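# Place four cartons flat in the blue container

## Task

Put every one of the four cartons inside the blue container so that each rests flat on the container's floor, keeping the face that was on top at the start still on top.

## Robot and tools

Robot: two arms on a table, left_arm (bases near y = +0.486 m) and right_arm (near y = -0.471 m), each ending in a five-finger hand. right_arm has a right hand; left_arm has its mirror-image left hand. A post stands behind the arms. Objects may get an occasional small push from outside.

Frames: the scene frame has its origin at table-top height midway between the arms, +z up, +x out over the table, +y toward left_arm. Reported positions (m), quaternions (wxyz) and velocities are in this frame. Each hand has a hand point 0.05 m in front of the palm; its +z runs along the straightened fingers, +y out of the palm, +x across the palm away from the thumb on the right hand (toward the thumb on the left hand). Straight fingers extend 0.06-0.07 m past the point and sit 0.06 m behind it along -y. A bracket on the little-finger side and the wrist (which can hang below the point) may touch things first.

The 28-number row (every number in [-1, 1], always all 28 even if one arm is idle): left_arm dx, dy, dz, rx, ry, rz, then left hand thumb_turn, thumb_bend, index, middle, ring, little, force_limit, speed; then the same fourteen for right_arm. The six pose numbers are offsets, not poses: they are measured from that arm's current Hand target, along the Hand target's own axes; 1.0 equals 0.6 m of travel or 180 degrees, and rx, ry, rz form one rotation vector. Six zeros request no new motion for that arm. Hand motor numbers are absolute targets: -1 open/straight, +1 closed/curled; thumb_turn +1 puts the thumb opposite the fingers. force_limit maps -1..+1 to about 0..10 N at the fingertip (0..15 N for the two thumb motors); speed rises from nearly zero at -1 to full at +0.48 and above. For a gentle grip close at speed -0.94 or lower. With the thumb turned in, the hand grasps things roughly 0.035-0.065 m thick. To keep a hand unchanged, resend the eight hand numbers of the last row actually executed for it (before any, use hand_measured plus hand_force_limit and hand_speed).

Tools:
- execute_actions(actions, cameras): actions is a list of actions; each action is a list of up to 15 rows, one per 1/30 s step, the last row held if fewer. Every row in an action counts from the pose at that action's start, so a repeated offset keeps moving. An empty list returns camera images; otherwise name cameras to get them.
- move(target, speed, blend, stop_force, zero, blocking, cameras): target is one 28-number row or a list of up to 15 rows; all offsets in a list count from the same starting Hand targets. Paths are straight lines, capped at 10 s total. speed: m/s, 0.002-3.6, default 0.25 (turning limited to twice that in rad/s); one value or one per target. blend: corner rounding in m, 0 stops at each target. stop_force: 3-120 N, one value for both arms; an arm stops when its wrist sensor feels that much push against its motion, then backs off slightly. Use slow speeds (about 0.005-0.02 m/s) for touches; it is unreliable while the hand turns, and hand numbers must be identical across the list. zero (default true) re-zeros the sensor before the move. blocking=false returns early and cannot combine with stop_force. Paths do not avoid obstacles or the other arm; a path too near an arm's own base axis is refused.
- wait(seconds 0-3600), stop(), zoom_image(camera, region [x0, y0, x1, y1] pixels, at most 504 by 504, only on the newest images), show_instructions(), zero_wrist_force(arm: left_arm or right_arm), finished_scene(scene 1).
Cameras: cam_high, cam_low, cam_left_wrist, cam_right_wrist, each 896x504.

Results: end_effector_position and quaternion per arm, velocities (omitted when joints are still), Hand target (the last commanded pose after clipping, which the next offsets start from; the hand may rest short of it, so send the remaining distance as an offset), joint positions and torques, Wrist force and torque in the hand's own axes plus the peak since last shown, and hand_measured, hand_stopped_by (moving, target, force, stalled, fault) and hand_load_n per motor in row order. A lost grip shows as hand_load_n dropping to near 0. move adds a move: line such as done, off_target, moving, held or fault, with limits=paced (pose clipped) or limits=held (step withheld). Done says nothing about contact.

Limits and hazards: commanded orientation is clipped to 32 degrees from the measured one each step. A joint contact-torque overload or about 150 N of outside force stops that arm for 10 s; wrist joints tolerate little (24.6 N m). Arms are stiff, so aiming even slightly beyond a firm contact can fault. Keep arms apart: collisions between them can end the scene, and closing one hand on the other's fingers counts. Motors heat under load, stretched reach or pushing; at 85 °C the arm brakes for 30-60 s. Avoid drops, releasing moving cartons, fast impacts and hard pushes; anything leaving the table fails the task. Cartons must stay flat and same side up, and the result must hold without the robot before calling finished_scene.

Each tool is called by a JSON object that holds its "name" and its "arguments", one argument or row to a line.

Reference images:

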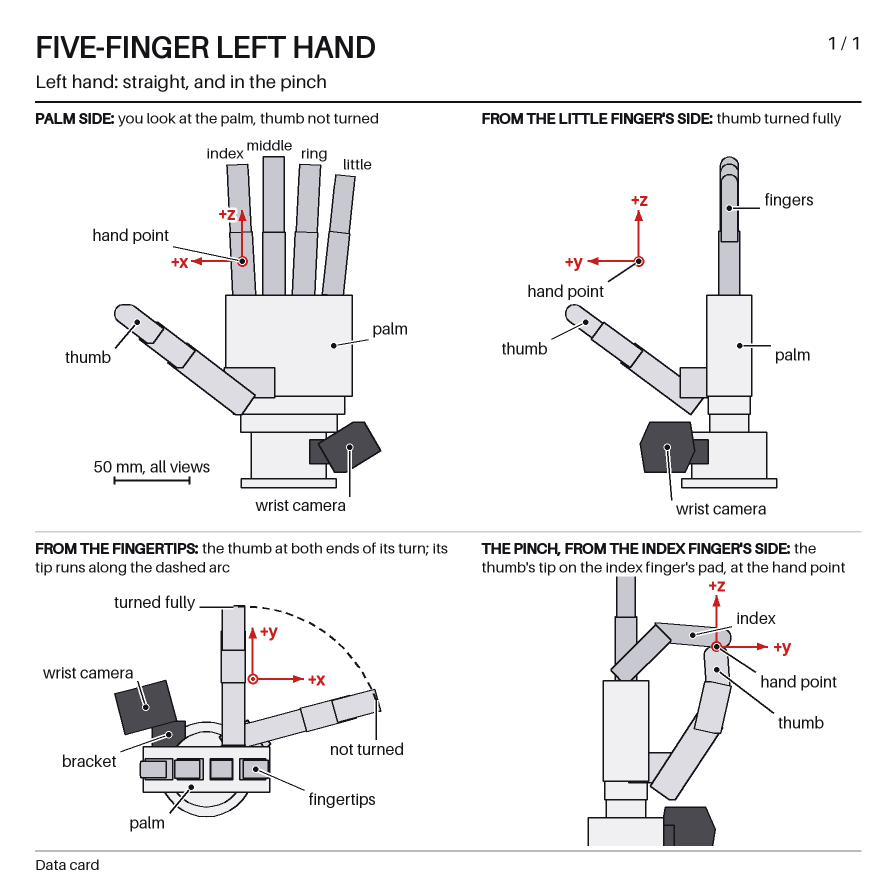

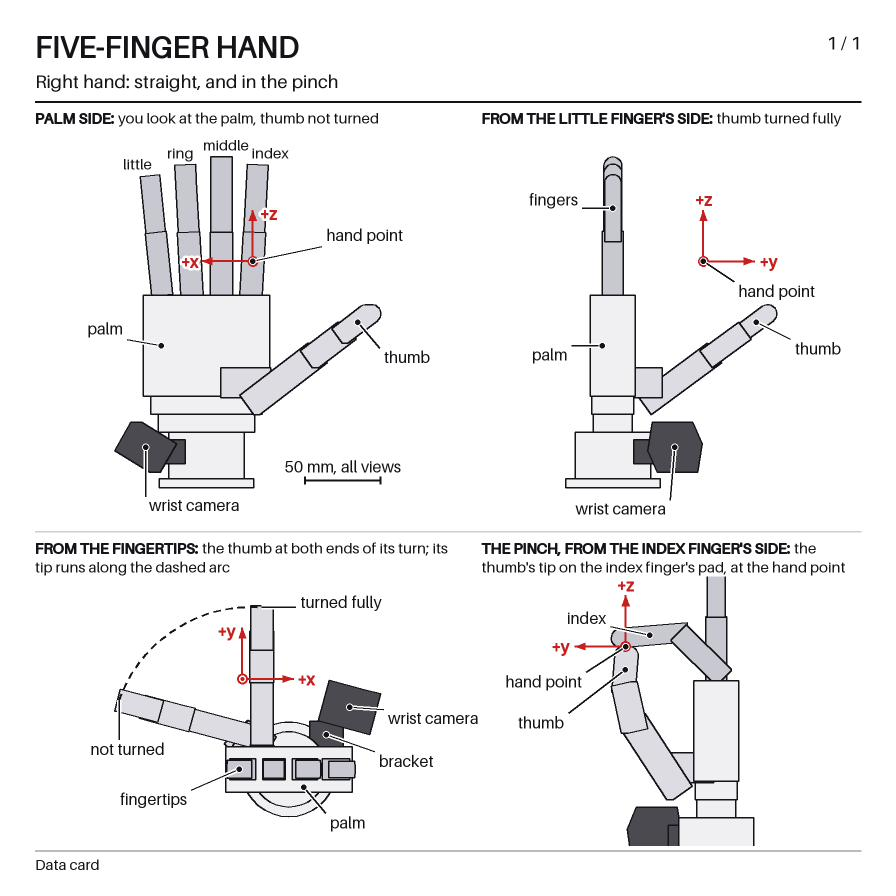

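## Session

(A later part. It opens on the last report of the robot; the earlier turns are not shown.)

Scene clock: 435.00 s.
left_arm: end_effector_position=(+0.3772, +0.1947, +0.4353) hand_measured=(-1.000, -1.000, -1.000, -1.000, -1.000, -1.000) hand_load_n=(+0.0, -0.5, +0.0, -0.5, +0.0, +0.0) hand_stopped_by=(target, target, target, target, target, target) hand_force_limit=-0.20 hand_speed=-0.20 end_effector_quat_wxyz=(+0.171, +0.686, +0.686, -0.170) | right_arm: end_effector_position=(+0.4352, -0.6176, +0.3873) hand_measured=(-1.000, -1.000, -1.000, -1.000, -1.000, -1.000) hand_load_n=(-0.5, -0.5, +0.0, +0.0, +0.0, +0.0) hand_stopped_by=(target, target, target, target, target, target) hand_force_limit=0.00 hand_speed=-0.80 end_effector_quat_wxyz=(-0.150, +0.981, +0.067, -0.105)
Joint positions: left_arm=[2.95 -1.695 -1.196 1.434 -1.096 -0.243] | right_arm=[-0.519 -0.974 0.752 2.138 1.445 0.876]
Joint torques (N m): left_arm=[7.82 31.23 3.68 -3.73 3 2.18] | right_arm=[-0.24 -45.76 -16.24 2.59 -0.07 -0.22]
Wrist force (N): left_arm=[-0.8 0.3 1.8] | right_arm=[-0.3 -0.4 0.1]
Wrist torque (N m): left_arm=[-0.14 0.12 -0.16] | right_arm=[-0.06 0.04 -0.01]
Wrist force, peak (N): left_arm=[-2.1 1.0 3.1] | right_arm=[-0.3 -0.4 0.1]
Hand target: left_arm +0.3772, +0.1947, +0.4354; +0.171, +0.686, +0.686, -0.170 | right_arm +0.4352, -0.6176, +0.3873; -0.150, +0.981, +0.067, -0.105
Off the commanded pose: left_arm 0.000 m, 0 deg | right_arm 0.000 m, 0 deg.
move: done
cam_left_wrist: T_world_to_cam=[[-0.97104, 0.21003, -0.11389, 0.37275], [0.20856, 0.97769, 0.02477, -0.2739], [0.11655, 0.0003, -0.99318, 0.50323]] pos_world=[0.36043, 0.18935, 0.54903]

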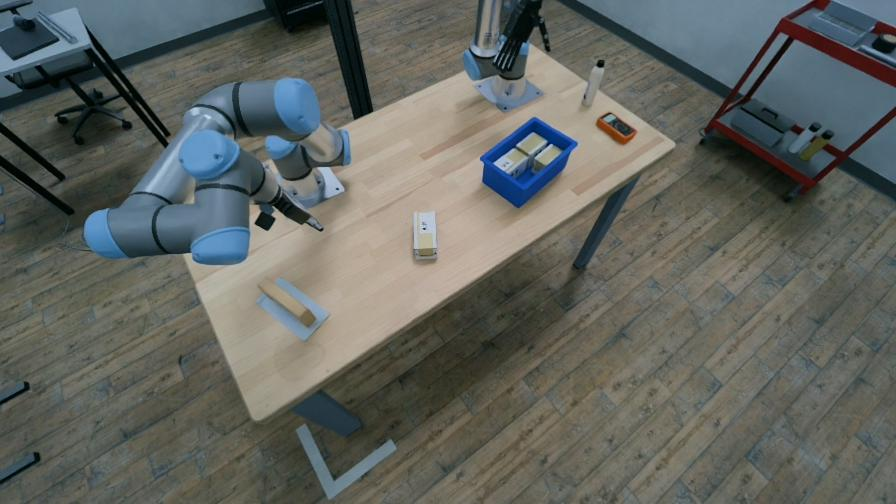

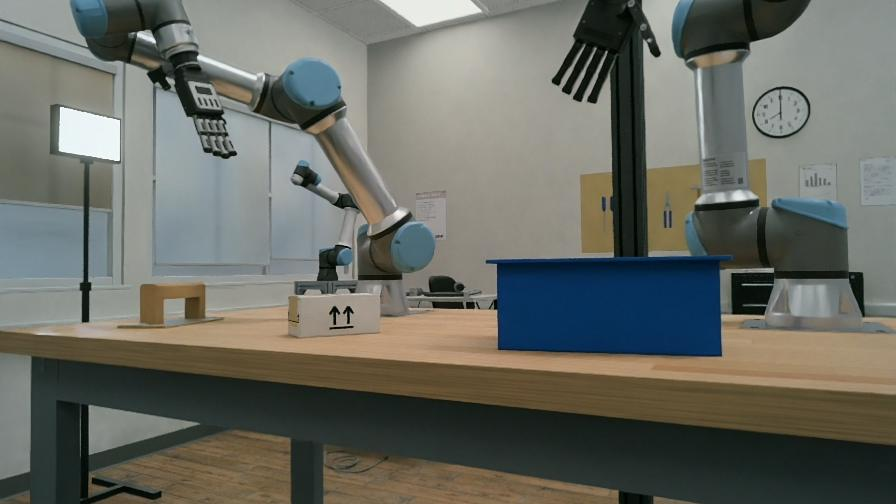

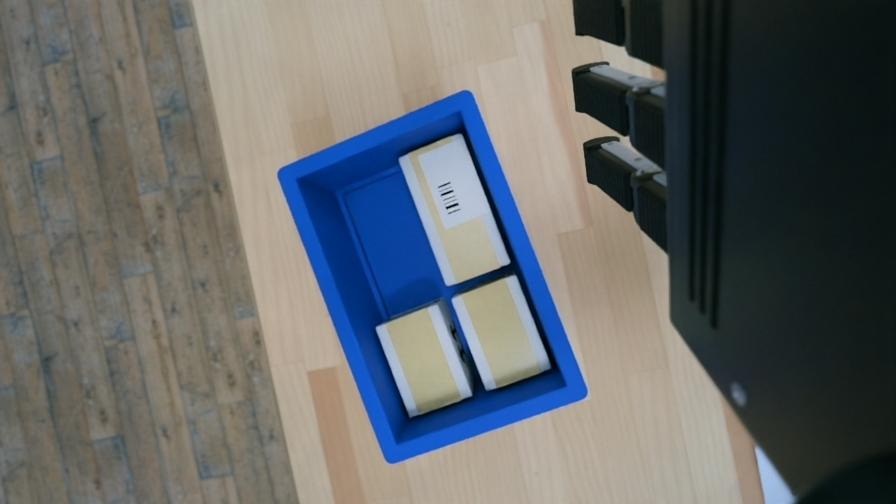

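{"name": "move", "arguments": {
  "target": [0,0,0,0,0,0,-1,-1,-1,-1,-1,-1,-0.2,-0.2,0.1772,-0.5285,0.3845,0.2003,0.1851,0.1628,1,-1,-0.34,-0.34,-0.34,-0.34,-0.2,-0.2],
  "speed": 0.2,
  "cameras": ["cam_high", "cam_low", "cam_right_wrist"]
}}

{"name": "zoom_image", "arguments": {
  "camera": "cam_high",
  "region": [350, 140, 480, 280]
}}

{"name": "zoom_image", "arguments": {
  "camera": "cam_low",
  "region": [200, 120, 460, 350]
}}

Scene clock: 521.33 s.
left_arm: end_effector_position=(+0.3772, +0.1947, +0.4354) hand_measured=(-1.000, -1.000, -1.000, -1.000, -1.000, -1.000) hand_load_n=(+0.0, +0.0, +0.0, +0.0, +0.0, +0.0) hand_stopped_by=(target, target, target, target, target, target) hand_force_limit=-0.20 hand_speed=-0.20 end_effector_quat_wxyz=(+0.171, +0.686, +0.686, -0.170) | right_arm: end_effector_position=(+0.4546, -0.2357, +0.2500) hand_measured=(+1.000, -1.000, -0.340, -0.340, -0.340, -0.340) hand_load_n=(+0.0, +0.0, +0.0, +0.0, +0.0, +0.0) hand_stopped_by=(target, target, target, target, target, target) hand_force_limit=-0.20 hand_speed=-0.20 end_effector_quat_wxyz=(-0.421, +0.862, -0.255, +0.125)
Joint positions: left_arm=[2.95 -1.695 -1.196 1.434 -1.096 -0.243] | right_arm=[-0.109 -1.361 1.561 0.862 0.781 2.236]
Joint torques (N m): left_arm=[8.09 32.1 5.22 -3.93 3.15 2.39] | right_arm=[13.36 -40.93 -3.36 0.29 1.55 1.53]
Wrist force (N): left_arm=[-1.0 0.0 2.1] | right_arm=[0.3 1.0 0.2]
Wrist torque (N m): left_arm=[-0.20 0.15 -0.16] | right_arm=[0.18 -0.08 -0.05]
Wrist force, peak (N): left_arm=[-0.5 0.3 2.6] | right_arm=[0.0 1.0 0.8]
Hand target: left_arm +0.3772, +0.1947, +0.4354; +0.171, +0.686, +0.686, -0.170 | right_arm +0.4546, -0.2357, +0.2500; -0.421, +0.862, -0.255, +0.125
Off the commanded pose: left_arm 0.000 m, 0 deg | right_arm 0.000 m, 0 deg.
move: done
cam_right_wrist: T_world_to_cam=[[-0.10564, -0.60503, -0.78917, 0.1049], [-0.99058, -0.00547, 0.13679, 0.41592], [-0.08708, 0.79619, -0.59875, 0.49178]] pos_world=[0.46591, -0.32581, 0.32034]

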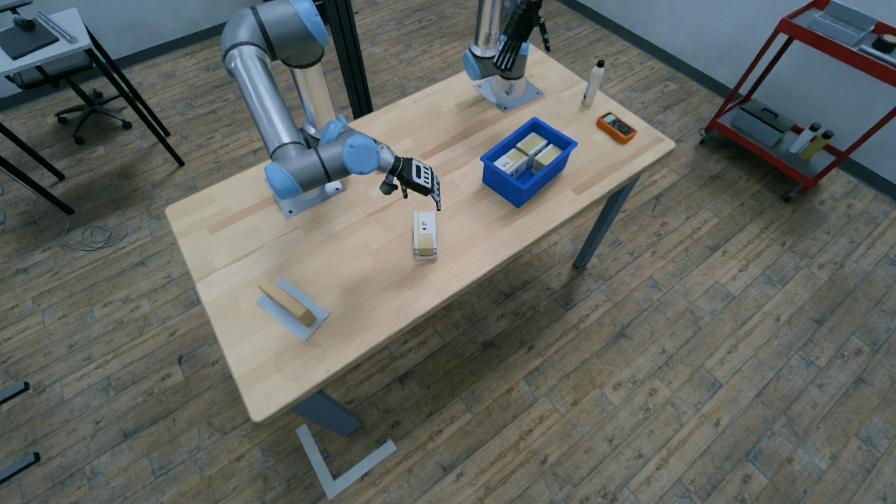

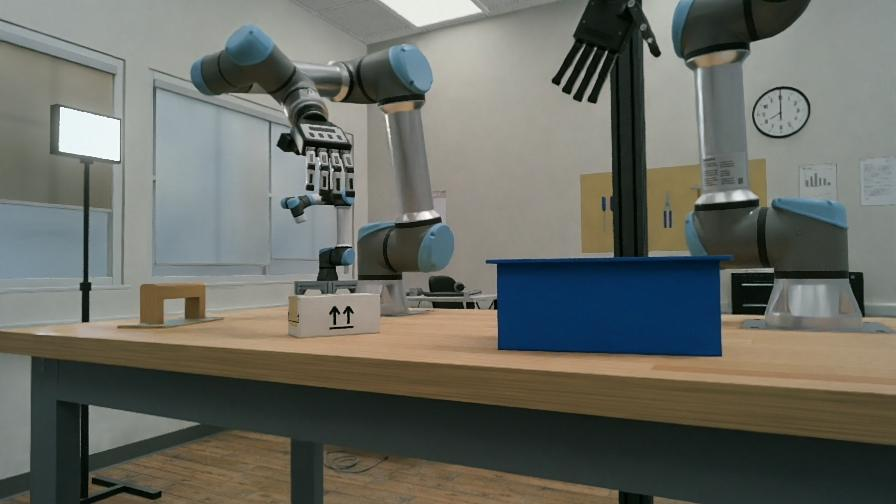

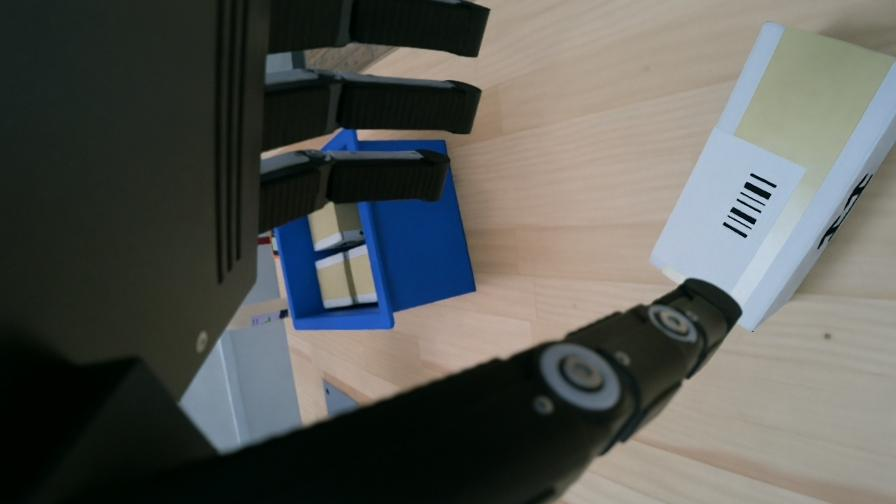

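Scaled by 3.600 from the camera's image (finer frame: 1280x720).

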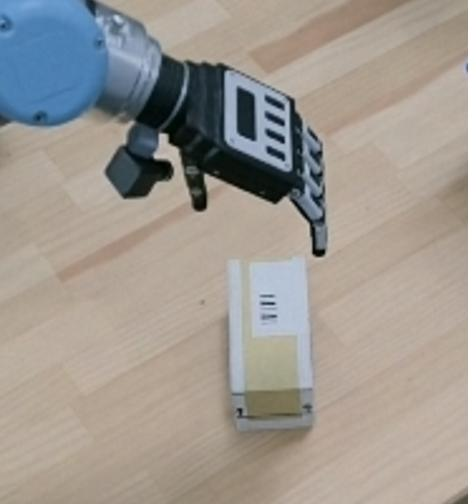

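Scaled by 1.938 from the camera's image (finer frame: 1280x720).

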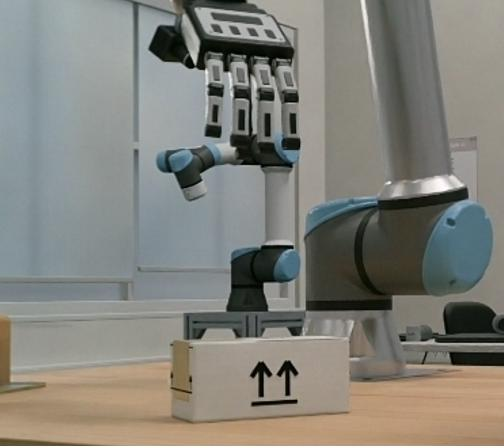

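{"name": "move", "arguments": {
  "target": [0,0,0,0,0,0,-1,-1,-1,-1,-1,-1,-0.2,-0.2,0,0.2604,0.1972,0,0,0,1,-1,-0.42,-0.42,-0.42,-0.42,-0.2,-0.2],
  "speed": 0.06,
  "stop_force": 6,
  "cameras": ["cam_high", "cam_low", "cam_right_wrist"]
}}

{"name": "zoom_image", "arguments": {
  "camera": "cam_high",
  "region": [370, 150, 470, 270]
}}

{"name": "zoom_image", "arguments": {
  "camera": "cam_low",
  "region": [220, 220, 440, 350]
}}

Scene clock: 571.70 s.
left_arm: end_effector_position=(+0.3772, +0.1947, +0.4354) hand_measured=(-1.000, -1.000, -1.000, -1.000, -1.000, -1.000) hand_load_n=(+0.0, +0.0, +0.0, +0.0, +0.0, +0.0) hand_stopped_by=(target, target, target, target, target, target) hand_force_limit=-0.20 hand_speed=-0.20 end_effector_quat_wxyz=(+0.171, +0.686, +0.686, -0.170) | right_arm: end_effector_position=(+0.4531, -0.2382, +0.0540) hand_measured=(+1.000, -1.000, -0.420, -0.420, -0.420, -0.420) hand_load_n=(+0.0, +0.0, +0.5, +0.0, +0.0, +0.0) hand_stopped_by=(target, target, target, target, target, target) hand_force_limit=-0.20 hand_speed=-0.20 end_effector_quat_wxyz=(-0.421, +0.862, -0.255, +0.125)
Joint positions: left_arm=[2.95 -1.695 -1.196 1.434 -1.096 -0.243] | right_arm=[-0.116 -1.164 1.852 0.38 0.778 2.228]
Joint torques (N m): left_arm=[7.77 30.69 5.95 -4 3.02 2.33] | right_arm=[-6.41 -24.71 0.64 0.21 -3.2 1.72]
Wrist force (N): left_arm=[-0.8 0.1 2.0] | right_arm=[0.5 0.7 -0.1]
Wrist torque (N m): left_arm=[-0.19 0.11 -0.15] | right_arm=[0.13 -0.09 0.04]
Wrist force, peak (N): left_arm=[-0.7 0.2 2.5] | right_arm=[0.3 1.3 0.3]
Hand target: left_arm +0.3772, +0.1947, +0.4354; +0.171, +0.686, +0.686, -0.170 | right_arm +0.4531, -0.2382, +0.0540; -0.421, +0.862, -0.255, +0.125
Off the commanded pose: left_arm 0.000 m, 0 deg | right_arm 0.000 m, 0 deg.
move: done
cam_right_wrist: T_world_to_cam=[[-0.10562, -0.60502, -0.78918, -0.05138], [-0.9906, -0.0054, 0.13672, 0.44137], [-0.08698, 0.79619, -0.59876, 0.37617]] pos_world=[0.46451, -0.32821, 0.12434]

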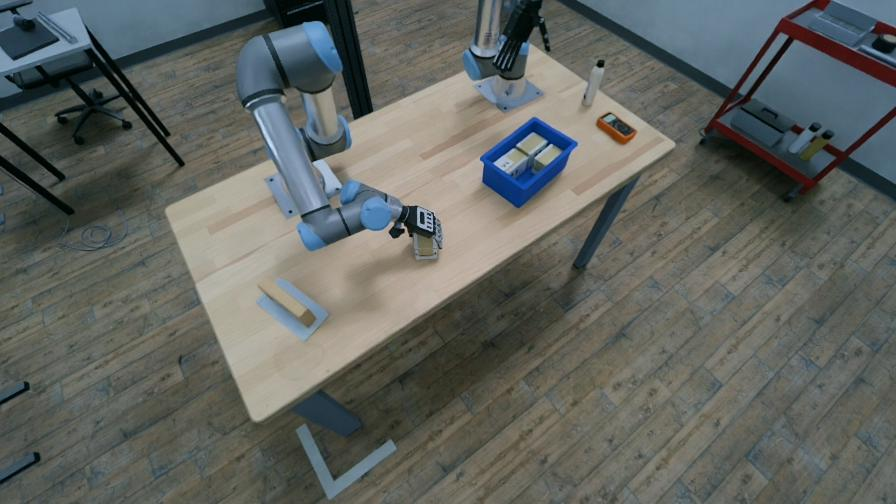

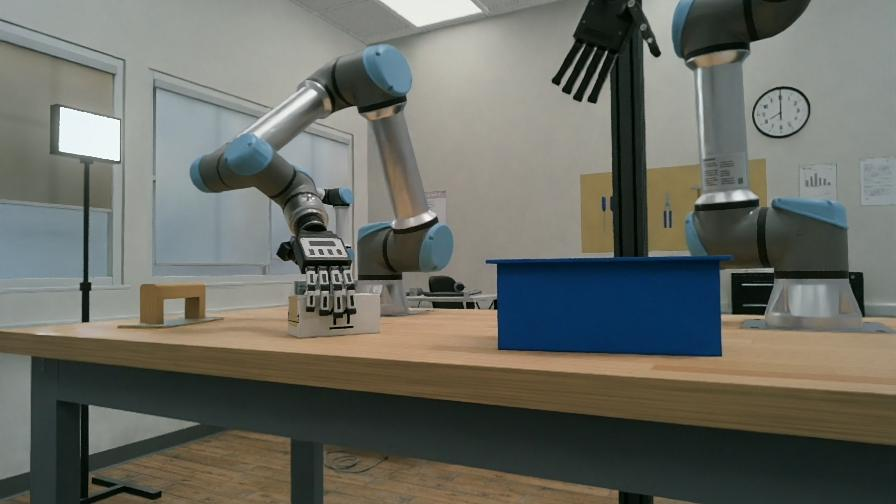

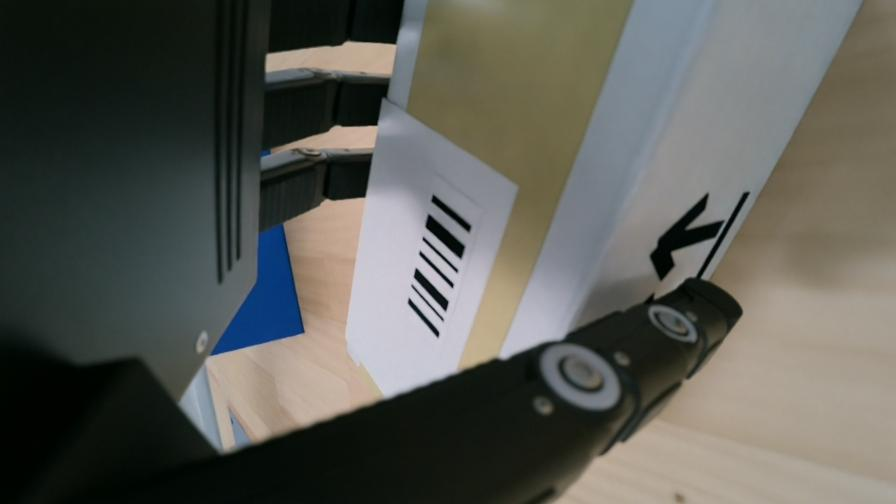

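Scaled by 4.200 from the camera's image (finer frame: 1280x720).

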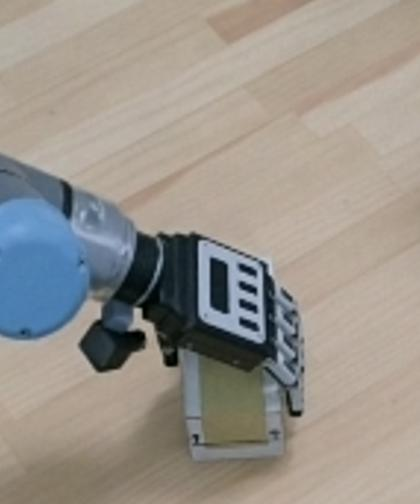

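Scaled by 2.291 from the camera's image (finer frame: 1280x720).

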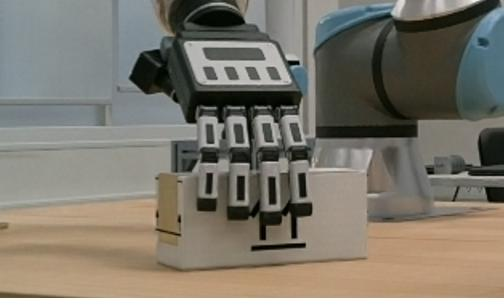

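{"name": "move", "arguments": {
  "target": [
    [0,0,0,0,0,0,-1,-1,-1,-1,-1,-1,-0.2,-0.2,0,-0.0105,-0.0082,0,0,0,1,-1,-0.42,-0.42,-0.42,-0.42,-0.2,-0.2],
    [0,0,0,0,0,0,-1,-1,-1,-1,-1,-1,-0.2,-0.2,0,-0.0105,-0.0082,0,0,0,1,-1,0.05,0.05,0.05,0.05,-0.5,-0.94]
  ],
  "speed": 0.05,
  "cameras": ["cam_high", "cam_low", "cam_right_wrist"]
}}

{"name": "zoom_image", "arguments": {
  "camera": "cam_low",
  "region": [220, 220, 440, 350]
}}

Scene clock: 595.67 s.
left_arm: end_effector_position=(+0.3772, +0.1947, +0.4354) hand_measured=(-1.000, -1.000, -1.000, -1.000, -1.000, -1.000) hand_load_n=(+0.0, +0.0, +0.0, +0.0, +0.5, +0.0) hand_stopped_by=(target, target, target, target, target, target) hand_force_limit=-0.20 hand_speed=-0.20 end_effector_quat_wxyz=(+0.171, +0.686, +0.686, -0.170) | right_arm: end_effector_position=(+0.4531, -0.2381, +0.0620) hand_measured=(+1.000, -1.000, -0.150, -0.168, -0.138, -0.100) hand_load_n=(+1.5, +0.5, +3.0, +1.5, +2.5, +3.0) hand_stopped_by=(target, target, force, force, force, force) hand_force_limit=-0.50 hand_speed=-0.94 end_effector_quat_wxyz=(-0.421, +0.862, -0.255, +0.125)
Joint positions: left_arm=[2.95 -1.695 -1.196 1.434 -1.096 -0.243] | right_arm=[-0.116 -1.176 1.845 0.399 0.778 2.228]
Joint torques (N m): left_arm=[7.49 31.4 5.55 -3.86 2.93 2.49] | right_arm=[-10.07 -44.3 -26.49 2.91 -2.77 -2.17]
Wrist force (N): left_arm=[-0.8 0.3 2.0] | right_arm=[0.6 2.4 0.1]
Wrist torque (N m): left_arm=[-0.16 0.12 -0.16] | right_arm=[0.23 -0.13 0.08]
Wrist force, peak (N): left_arm=[-0.9 0.1 2.6] | right_arm=[0.5 3.6 1.7]
Hand target: left_arm +0.3772, +0.1947, +0.4354; +0.171, +0.686, +0.686, -0.170 | right_arm +0.4531, -0.2382, +0.0620; -0.421, +0.862, -0.255, +0.125
Off the commanded pose: left_arm 0.000 m, 0 deg | right_arm 0.000 m, 0 deg.
move: done
cam_right_wrist: T_world_to_cam=[[-0.10556, -0.60501, -0.78919, -0.04504], [-0.9906, -0.00544, 0.13667, 0.44018], [-0.08698, 0.79619, -0.59876, 0.38087]] pos_world=[0.46441, -0.32811, 0.13234]

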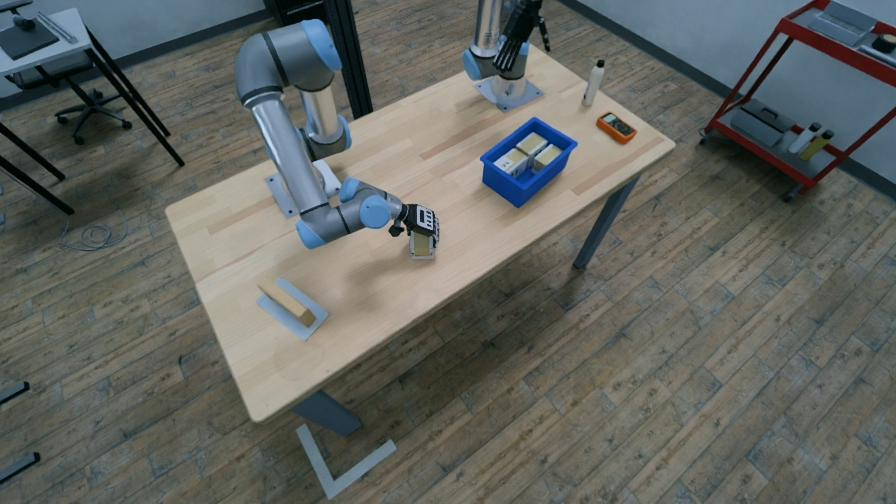

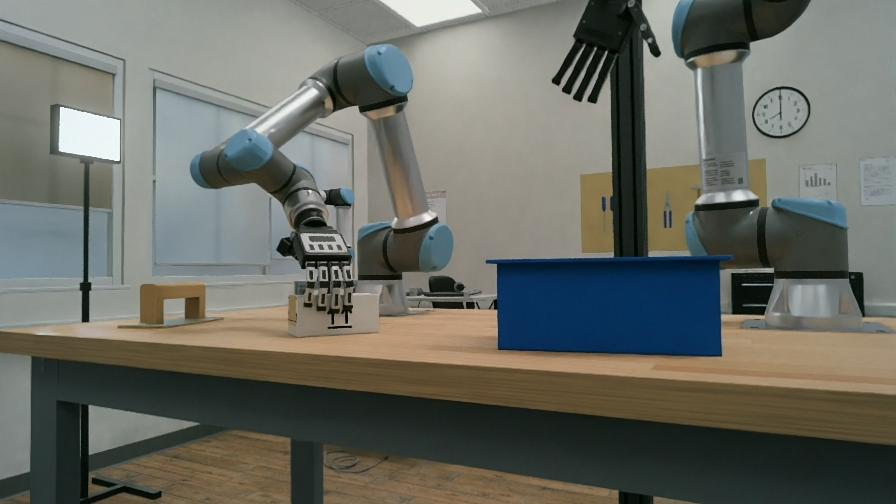

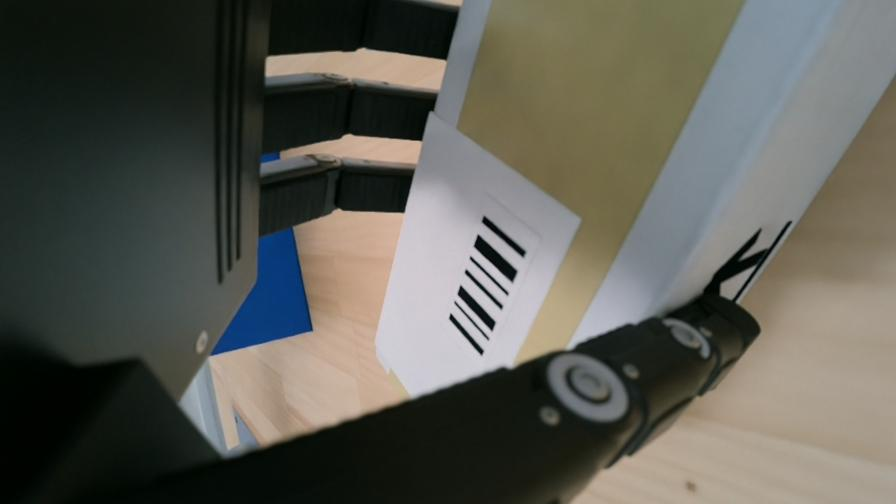

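Scaled by 2.291 from the camera's image (finer frame: 1280x720).

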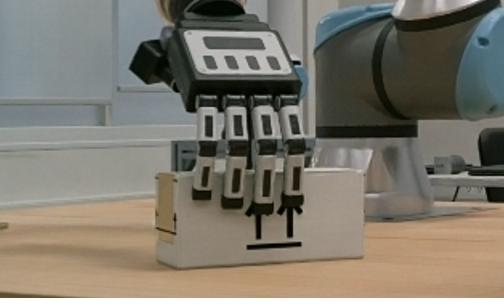

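{"name": "zero_wrist_force", "arguments": {
  "arm": "right_arm"
}}

{"name": "move", "arguments": {
  "target": [0,0,0,0,0,0,-1,-1,-1,-1,-1,-1,-0.2,-0.2,0,-0.0394,-0.0308,0,0,0,1,-1,0.05,0.05,0.05,0.05,-0.5,-0.94],
  "speed": 0.03,
  "cameras": ["cam_high", "cam_low", "cam_right_wrist"]
}}

{"name": "zoom_image", "arguments": {
  "camera": "cam_low",
  "region": [220, 200, 440, 350]
}}

Wrist force sensor zeroed.

Scene clock: 602.60 s.
left_arm: end_effector_position=(+0.3772, +0.1947, +0.4354) hand_measured=(-1.000, -1.000, -1.000, -1.000, -1.000, -1.000) hand_load_n=(+0.0, +0.0, +0.0, +0.0, +0.0, +0.0) hand_stopped_by=(target, target, target, target, target, target) hand_force_limit=-0.20 hand_speed=-0.20 end_effector_quat_wxyz=(+0.171, +0.686, +0.686, -0.170) | right_arm: end_effector_position=(+0.4531, -0.2382, +0.0920) hand_measured=(+1.000, -1.000, -0.150, -0.168, -0.138, -0.100) hand_load_n=(+2.5, +0.5, +3.5, +1.5, +2.5, +2.0) hand_stopped_by=(target, target, force, force, force, force) hand_force_limit=-0.50 hand_speed=-0.94 end_effector_quat_wxyz=(-0.421, +0.862, -0.255, +0.125)
Joint positions: left_arm=[2.95 -1.695 -1.196 1.434 -1.096 -0.243] | right_arm=[-0.116 -1.219 1.814 0.473 0.778 2.228]
Joint torques (N m): left_arm=[7.71 31.37 6.09 -3.92 2.84 2.22] | right_arm=[-14.31 -45.5 -29.57 3.25 -3.48 -1.38]
Wrist force (N, zeroed by zero_wrist_force on right_arm): left_arm=[-0.5 0.0 2.1] | right_arm=[0.1 1.2 1.7]
Wrist torque (N m, zeroed by zero_wrist_force on right_arm): left_arm=[-0.20 0.08 -0.13] | right_arm=[0.06 -0.03 -0.02]
Wrist force, peak (N, zeroed by zero_wrist_force on right_arm): left_arm=[-0.7 0.1 2.5] | right_arm=[-0.2 1.5 2.2]
Hand target: left_arm +0.3772, +0.1947, +0.4354; +0.171, +0.686, +0.686, -0.170 | right_arm +0.4531, -0.2382, +0.0920; -0.421, +0.862, -0.255, +0.125
Off the commanded pose: left_arm 0.000 m, 0 deg | right_arm 0.000 m, 0 deg.
move: done
cam_right_wrist: T_world_to_cam=[[-0.10571, -0.60496, -0.78921, -0.02142], [-0.99059, -0.00537, 0.13679, 0.43609], [-0.08699, 0.79624, -0.59869, 0.39886]] pos_world=[0.46441, -0.32821, 0.16224]

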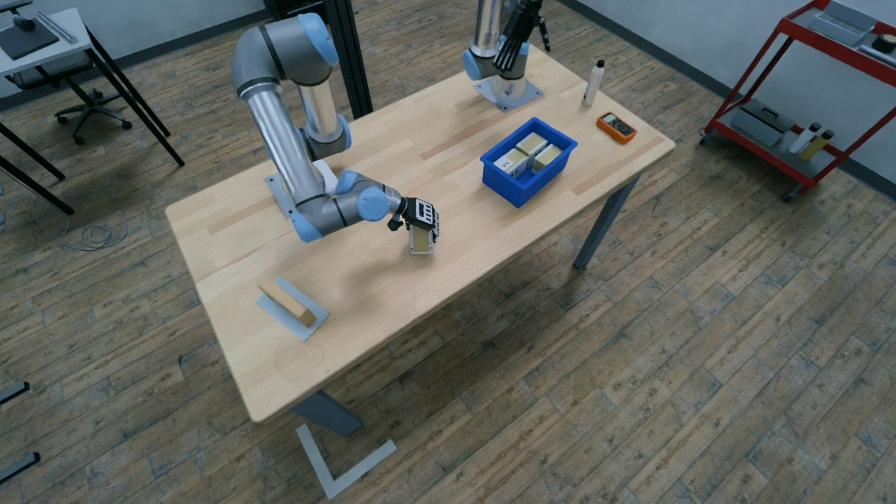

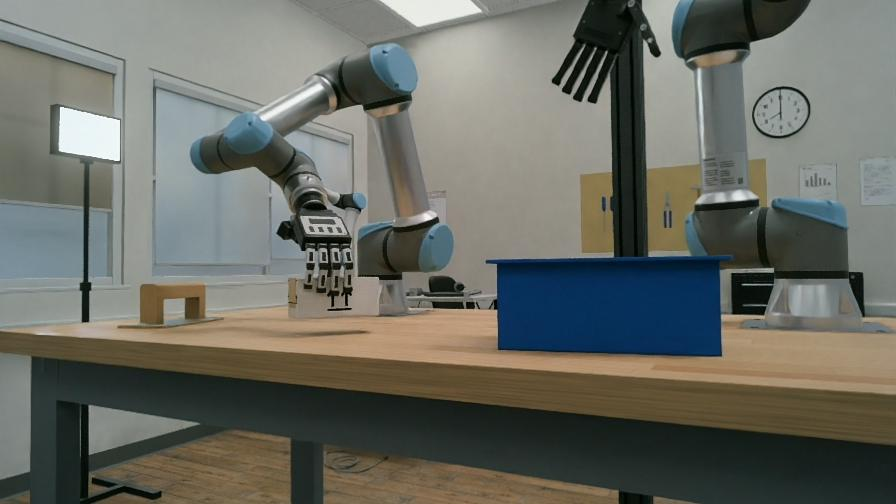

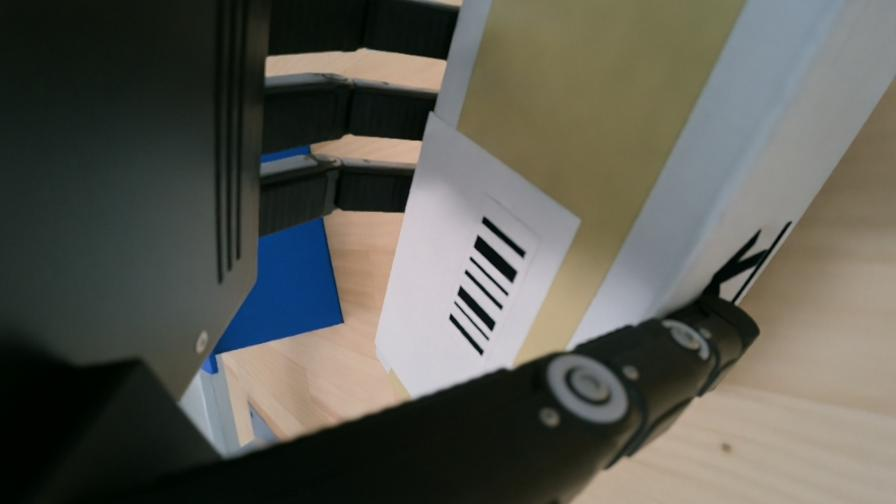

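Scaled by 2.291 from the camera's image (finer frame: 1280x720).

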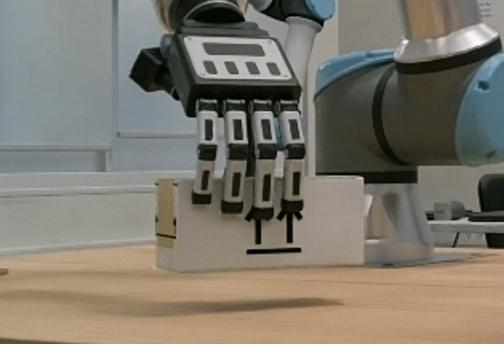

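{"name": "move", "arguments": {
  "target": [0.5295,0.0997,-0.1693,0,-0.25,0,-1,-1,-1,-1,-1,-1,-0.2,-0.2,0,-0.2101,-0.1642,0,0,0,1,-1,0.05,0.05,0.05,0.05,-0.5,-0.94],
  "speed": 0.2,
  "cameras": ["cam_high", "cam_left_wrist"]
}}

Scene clock: 629.83 s.
left_arm: end_effector_position=(+0.4367, +0.5230, +0.3763) hand_measured=(-1.000, -1.000, -1.000, -1.000, -1.000, -1.000) hand_load_n=(+0.0, +0.0, +0.0, +0.0, +0.0, +0.0) hand_stopped_by=(target, target, target, target, target, target) hand_force_limit=-0.20 hand_speed=-0.20 end_effector_quat_wxyz=(+0.421, +0.569, +0.569, -0.420) | right_arm: end_effector_position=(+0.4529, -0.2382, +0.2520) hand_measured=(+1.000, -1.000, -0.150, -0.168, -0.138, -0.100) hand_load_n=(+2.5, +0.0, +3.0, +2.0, +2.5, +2.5) hand_stopped_by=(target, target, force, force, force, force) hand_force_limit=-0.50 hand_speed=-0.94 end_effector_quat_wxyz=(-0.421, +0.862, -0.255, +0.125)
Joint positions: left_arm=[4.111 -1.846 -1.79 0.857 -0.977 1.362] | right_arm=[-0.116 -1.366 1.564 0.871 0.778 2.227]
Joint torques (N m): left_arm=[7.3 21.93 24.42 -3.92 -2.52 2.51] | right_arm=[-14.76 -41.97 -33.58 3.29 -2.51 -2.23]
Wrist force (N, zeroed by zero_wrist_force on right_arm): left_arm=[0.1 0.6 1.2] | right_arm=[0.0 1.3 2.0]
Wrist torque (N m, zeroed by zero_wrist_force on right_arm): left_arm=[-0.01 0.02 -0.08] | right_arm=[0.07 -0.02 0.02]
Wrist force, peak (N, zeroed by zero_wrist_force on right_arm): left_arm=[-1.6 -0.3 2.6] | right_arm=[-0.1 1.8 2.1]
Hand target: left_arm +0.4368, +0.5230, +0.3763; +0.421, +0.569, +0.569, -0.420 | right_arm +0.4530, -0.2382, +0.2520; -0.421, +0.862, -0.255, +0.125
Off the commanded pose: left_arm 0.000 m, 0 deg | right_arm 0.000 m, 0 deg.
move: done
cam_left_wrist: T_world_to_cam=[[-0.97087, 0.068, -0.22975, 0.47271], [0.20907, 0.70885, -0.67366, -0.20265], [0.11705, -0.70207, -0.70242, 0.69529]] pos_world=[0.41993, 0.59964, 0.46048]

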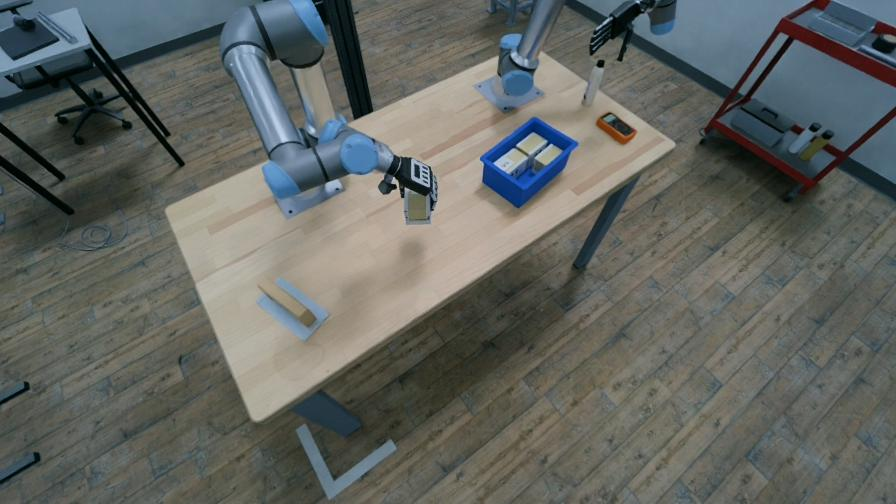

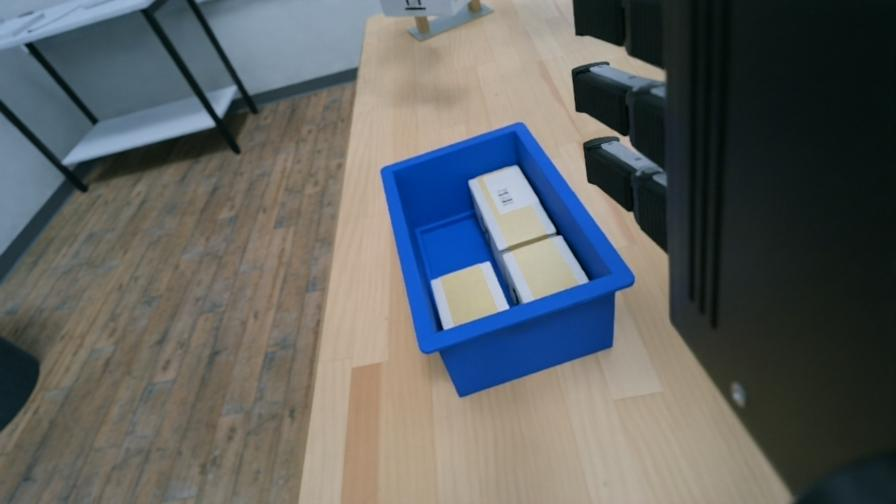

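{"name": "zoom_image", "arguments": {
  "camera": "cam_high",
  "region": [470, 105, 590, 215]
}}

{"name": "zoom_image", "arguments": {
  "camera": "cam_left_wrist",
  "region": [370, 110, 650, 400]
}}

{"name": "zoom_image", "arguments": {
  "camera": "cam_high",
  "region": [370, 130, 470, 240]
}}

Scaled by 4.200 from the camera's image (finer frame: 1280x720).

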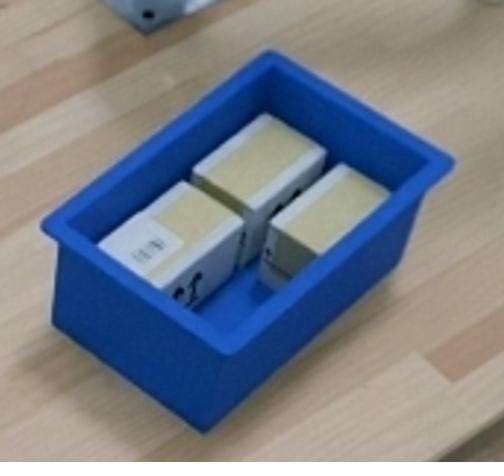

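Scaled by 1.738 from the camera's image (finer frame: 1280x720).

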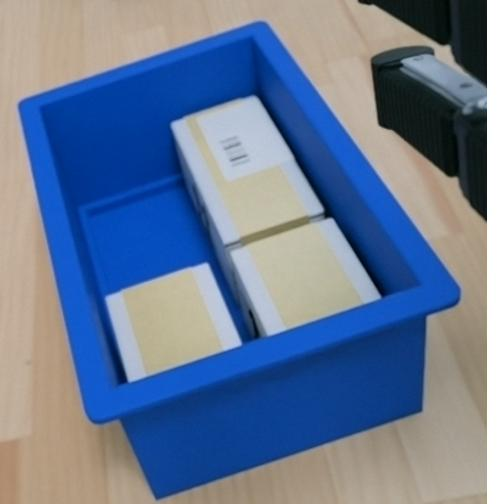

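Scaled by 4.582 from the camera's image (finer frame: 1280x720).

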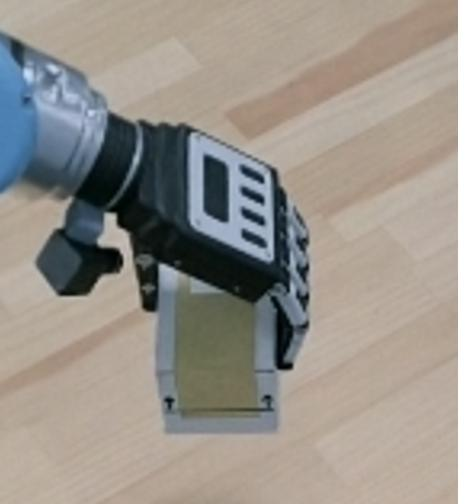

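{"name": "zoom_image", "arguments": {
  "camera": "cam_high",
  "region": [515, 125, 575, 185]
}}

{"name": "zoom_image", "arguments": {
  "camera": "cam_left_wrist",
  "region": [410, 200, 570, 350]
}}

Scaled by 8.400 from the camera's image (finer frame: 1280x720).

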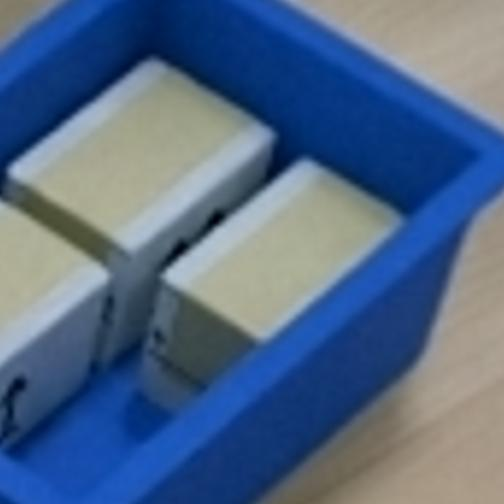

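Scaled by 3.150 from the camera's image (finer frame: 1280x720).

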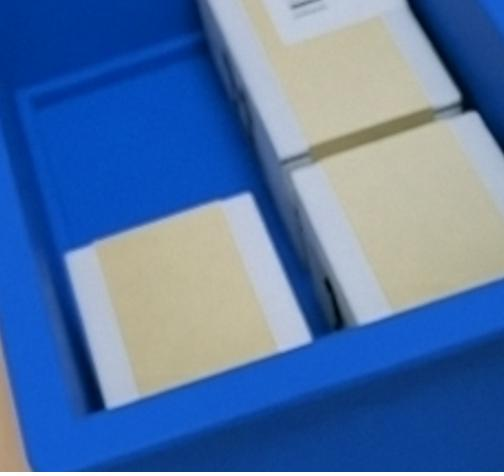

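{"name": "move", "arguments": {
  "target": [0.1712,0.1545,0.4442,-0.0326,0.4045,-0.0441,-1,-1,-1,1,1,1,-0.2,-0.2,0,0,0,0,0,0,1,-1,0.05,0.05,0.05,0.05,-0.5,-0.94],
  "speed": 0.2,
  "cameras": ["cam_high", "cam_low", "cam_left_wrist"]
}}

{"name": "zoom_image", "arguments": {
  "camera": "cam_high",
  "region": [500, 90, 590, 180]
}}

{"name": "zoom_image", "arguments": {
  "camera": "cam_low",
  "region": [470, 100, 750, 370]
}}

Scene clock: 910.73 s.
left_arm: end_effector_position=(+0.5297, +0.2985, +0.2000) hand_measured=(-1.000, -1.000, -1.000, +1.000, +1.000, +1.000) hand_load_n=(+0.0, +0.0, +0.0, +0.0, +0.0, +0.0) hand_stopped_by=(target, target, target, target, target, target) hand_force_limit=-0.20 hand_speed=-0.20 end_effector_quat_wxyz=(+0.000, +0.648, +0.762, +0.000) | right_arm: end_effector_position=(+0.4529, -0.2382, +0.2520) hand_measured=(+1.000, -1.000, -0.150, -0.168, -0.138, -0.100) hand_load_n=(+2.5, +0.0, +3.0, +1.5, +2.0, +2.5) hand_stopped_by=(target, target, force, force, force, force) hand_force_limit=-0.50 hand_speed=-0.94 end_effector_quat_wxyz=(-0.421, +0.862, -0.255, +0.125)
Joint positions: left_arm=[2.966 -2.083 -1.273 1.786 -1.571 -0.36] | right_arm=[-0.116 -1.366 1.564 0.871 0.778 2.227]
Joint torques (N m): left_arm=[-5.65 32.43 26.69 -4.05 -2.91 -2.02] | right_arm=[-14.39 -40.7 -33.21 2.93 1.28 -2.19]
Wrist force (N, zeroed by zero_wrist_force on right_arm): left_arm=[-1.8 0.2 2.6] | right_arm=[0.1 1.0 1.9]
Wrist torque (N m, zeroed by zero_wrist_force on right_arm): left_arm=[-0.21 0.28 -0.07] | right_arm=[0.04 -0.04 0.03]
Wrist force, peak (N, zeroed by zero_wrist_force on right_arm): left_arm=[-2.4 0.1 2.9] | right_arm=[-0.1 1.4 2.0]
Hand target: left_arm +0.5297, +0.2985, +0.1999; +0.000, +0.648, +0.762, +0.000 | right_arm +0.4530, -0.2382, +0.2520; -0.421, +0.862, -0.255, +0.125
Off the commanded pose: left_arm 0.000 m, 0 deg | right_arm 0.000 m, 0 deg.
move: done
cam_left_wrist: T_world_to_cam=[[-0.99678, 0.08013, -0.00192, 0.50226], [0.06937, 0.8744, 0.48022, -0.38784], [0.04016, 0.47854, -0.87715, 0.12621]] pos_world=[0.52248, 0.23849, 0.29792]

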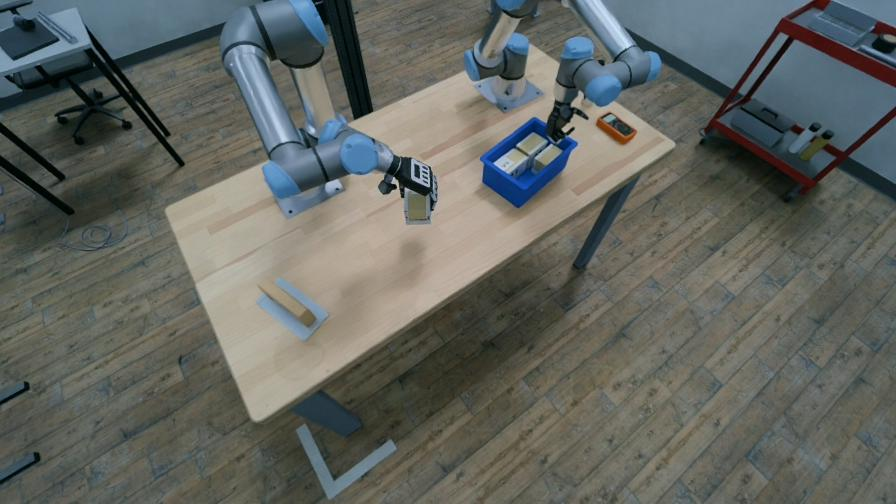

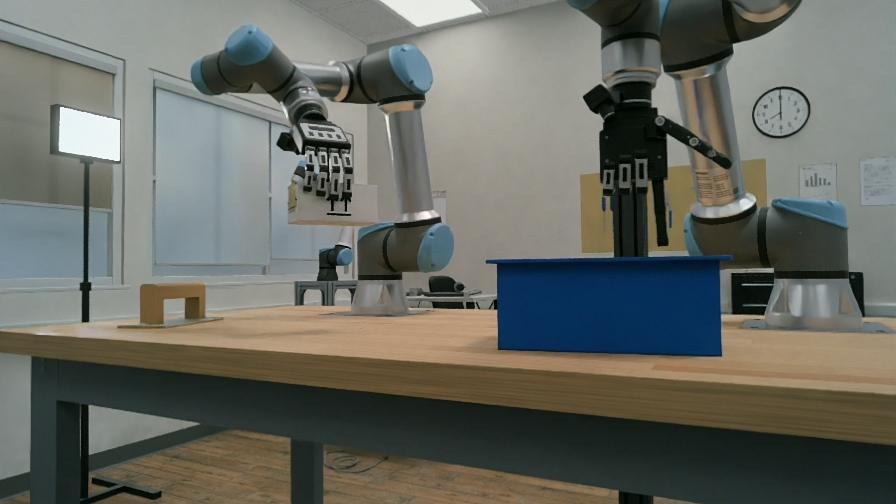

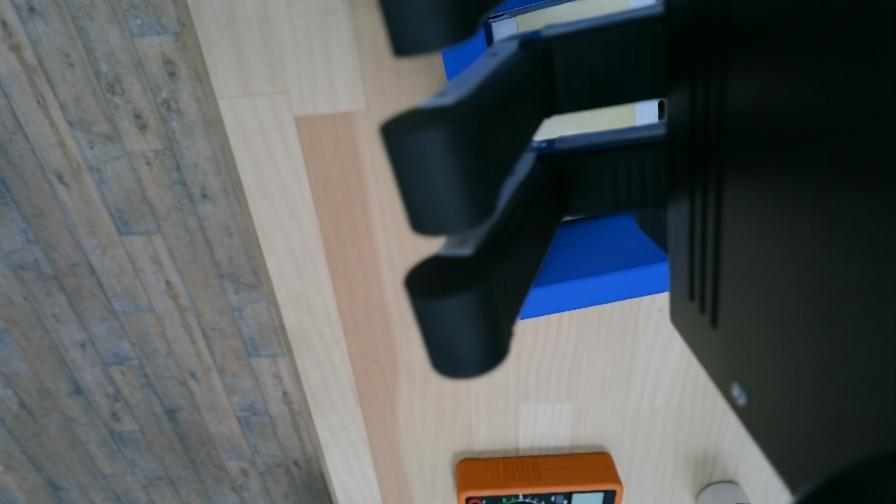

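Scaled by 5.600 from the camera's image (finer frame: 1280x720).

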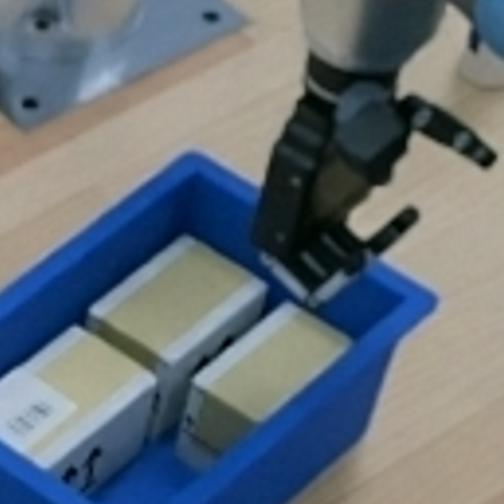

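Scaled by 1.800 from the camera's image (finer frame: 1280x720).

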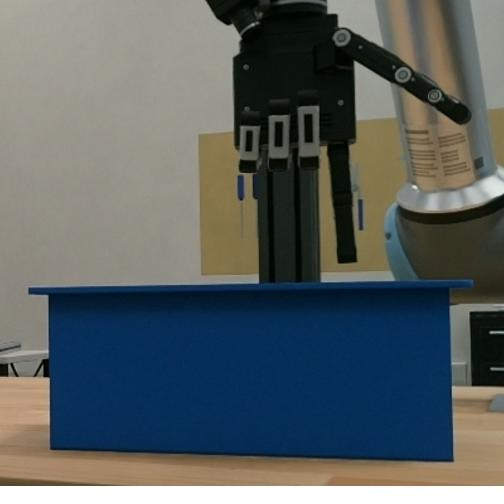

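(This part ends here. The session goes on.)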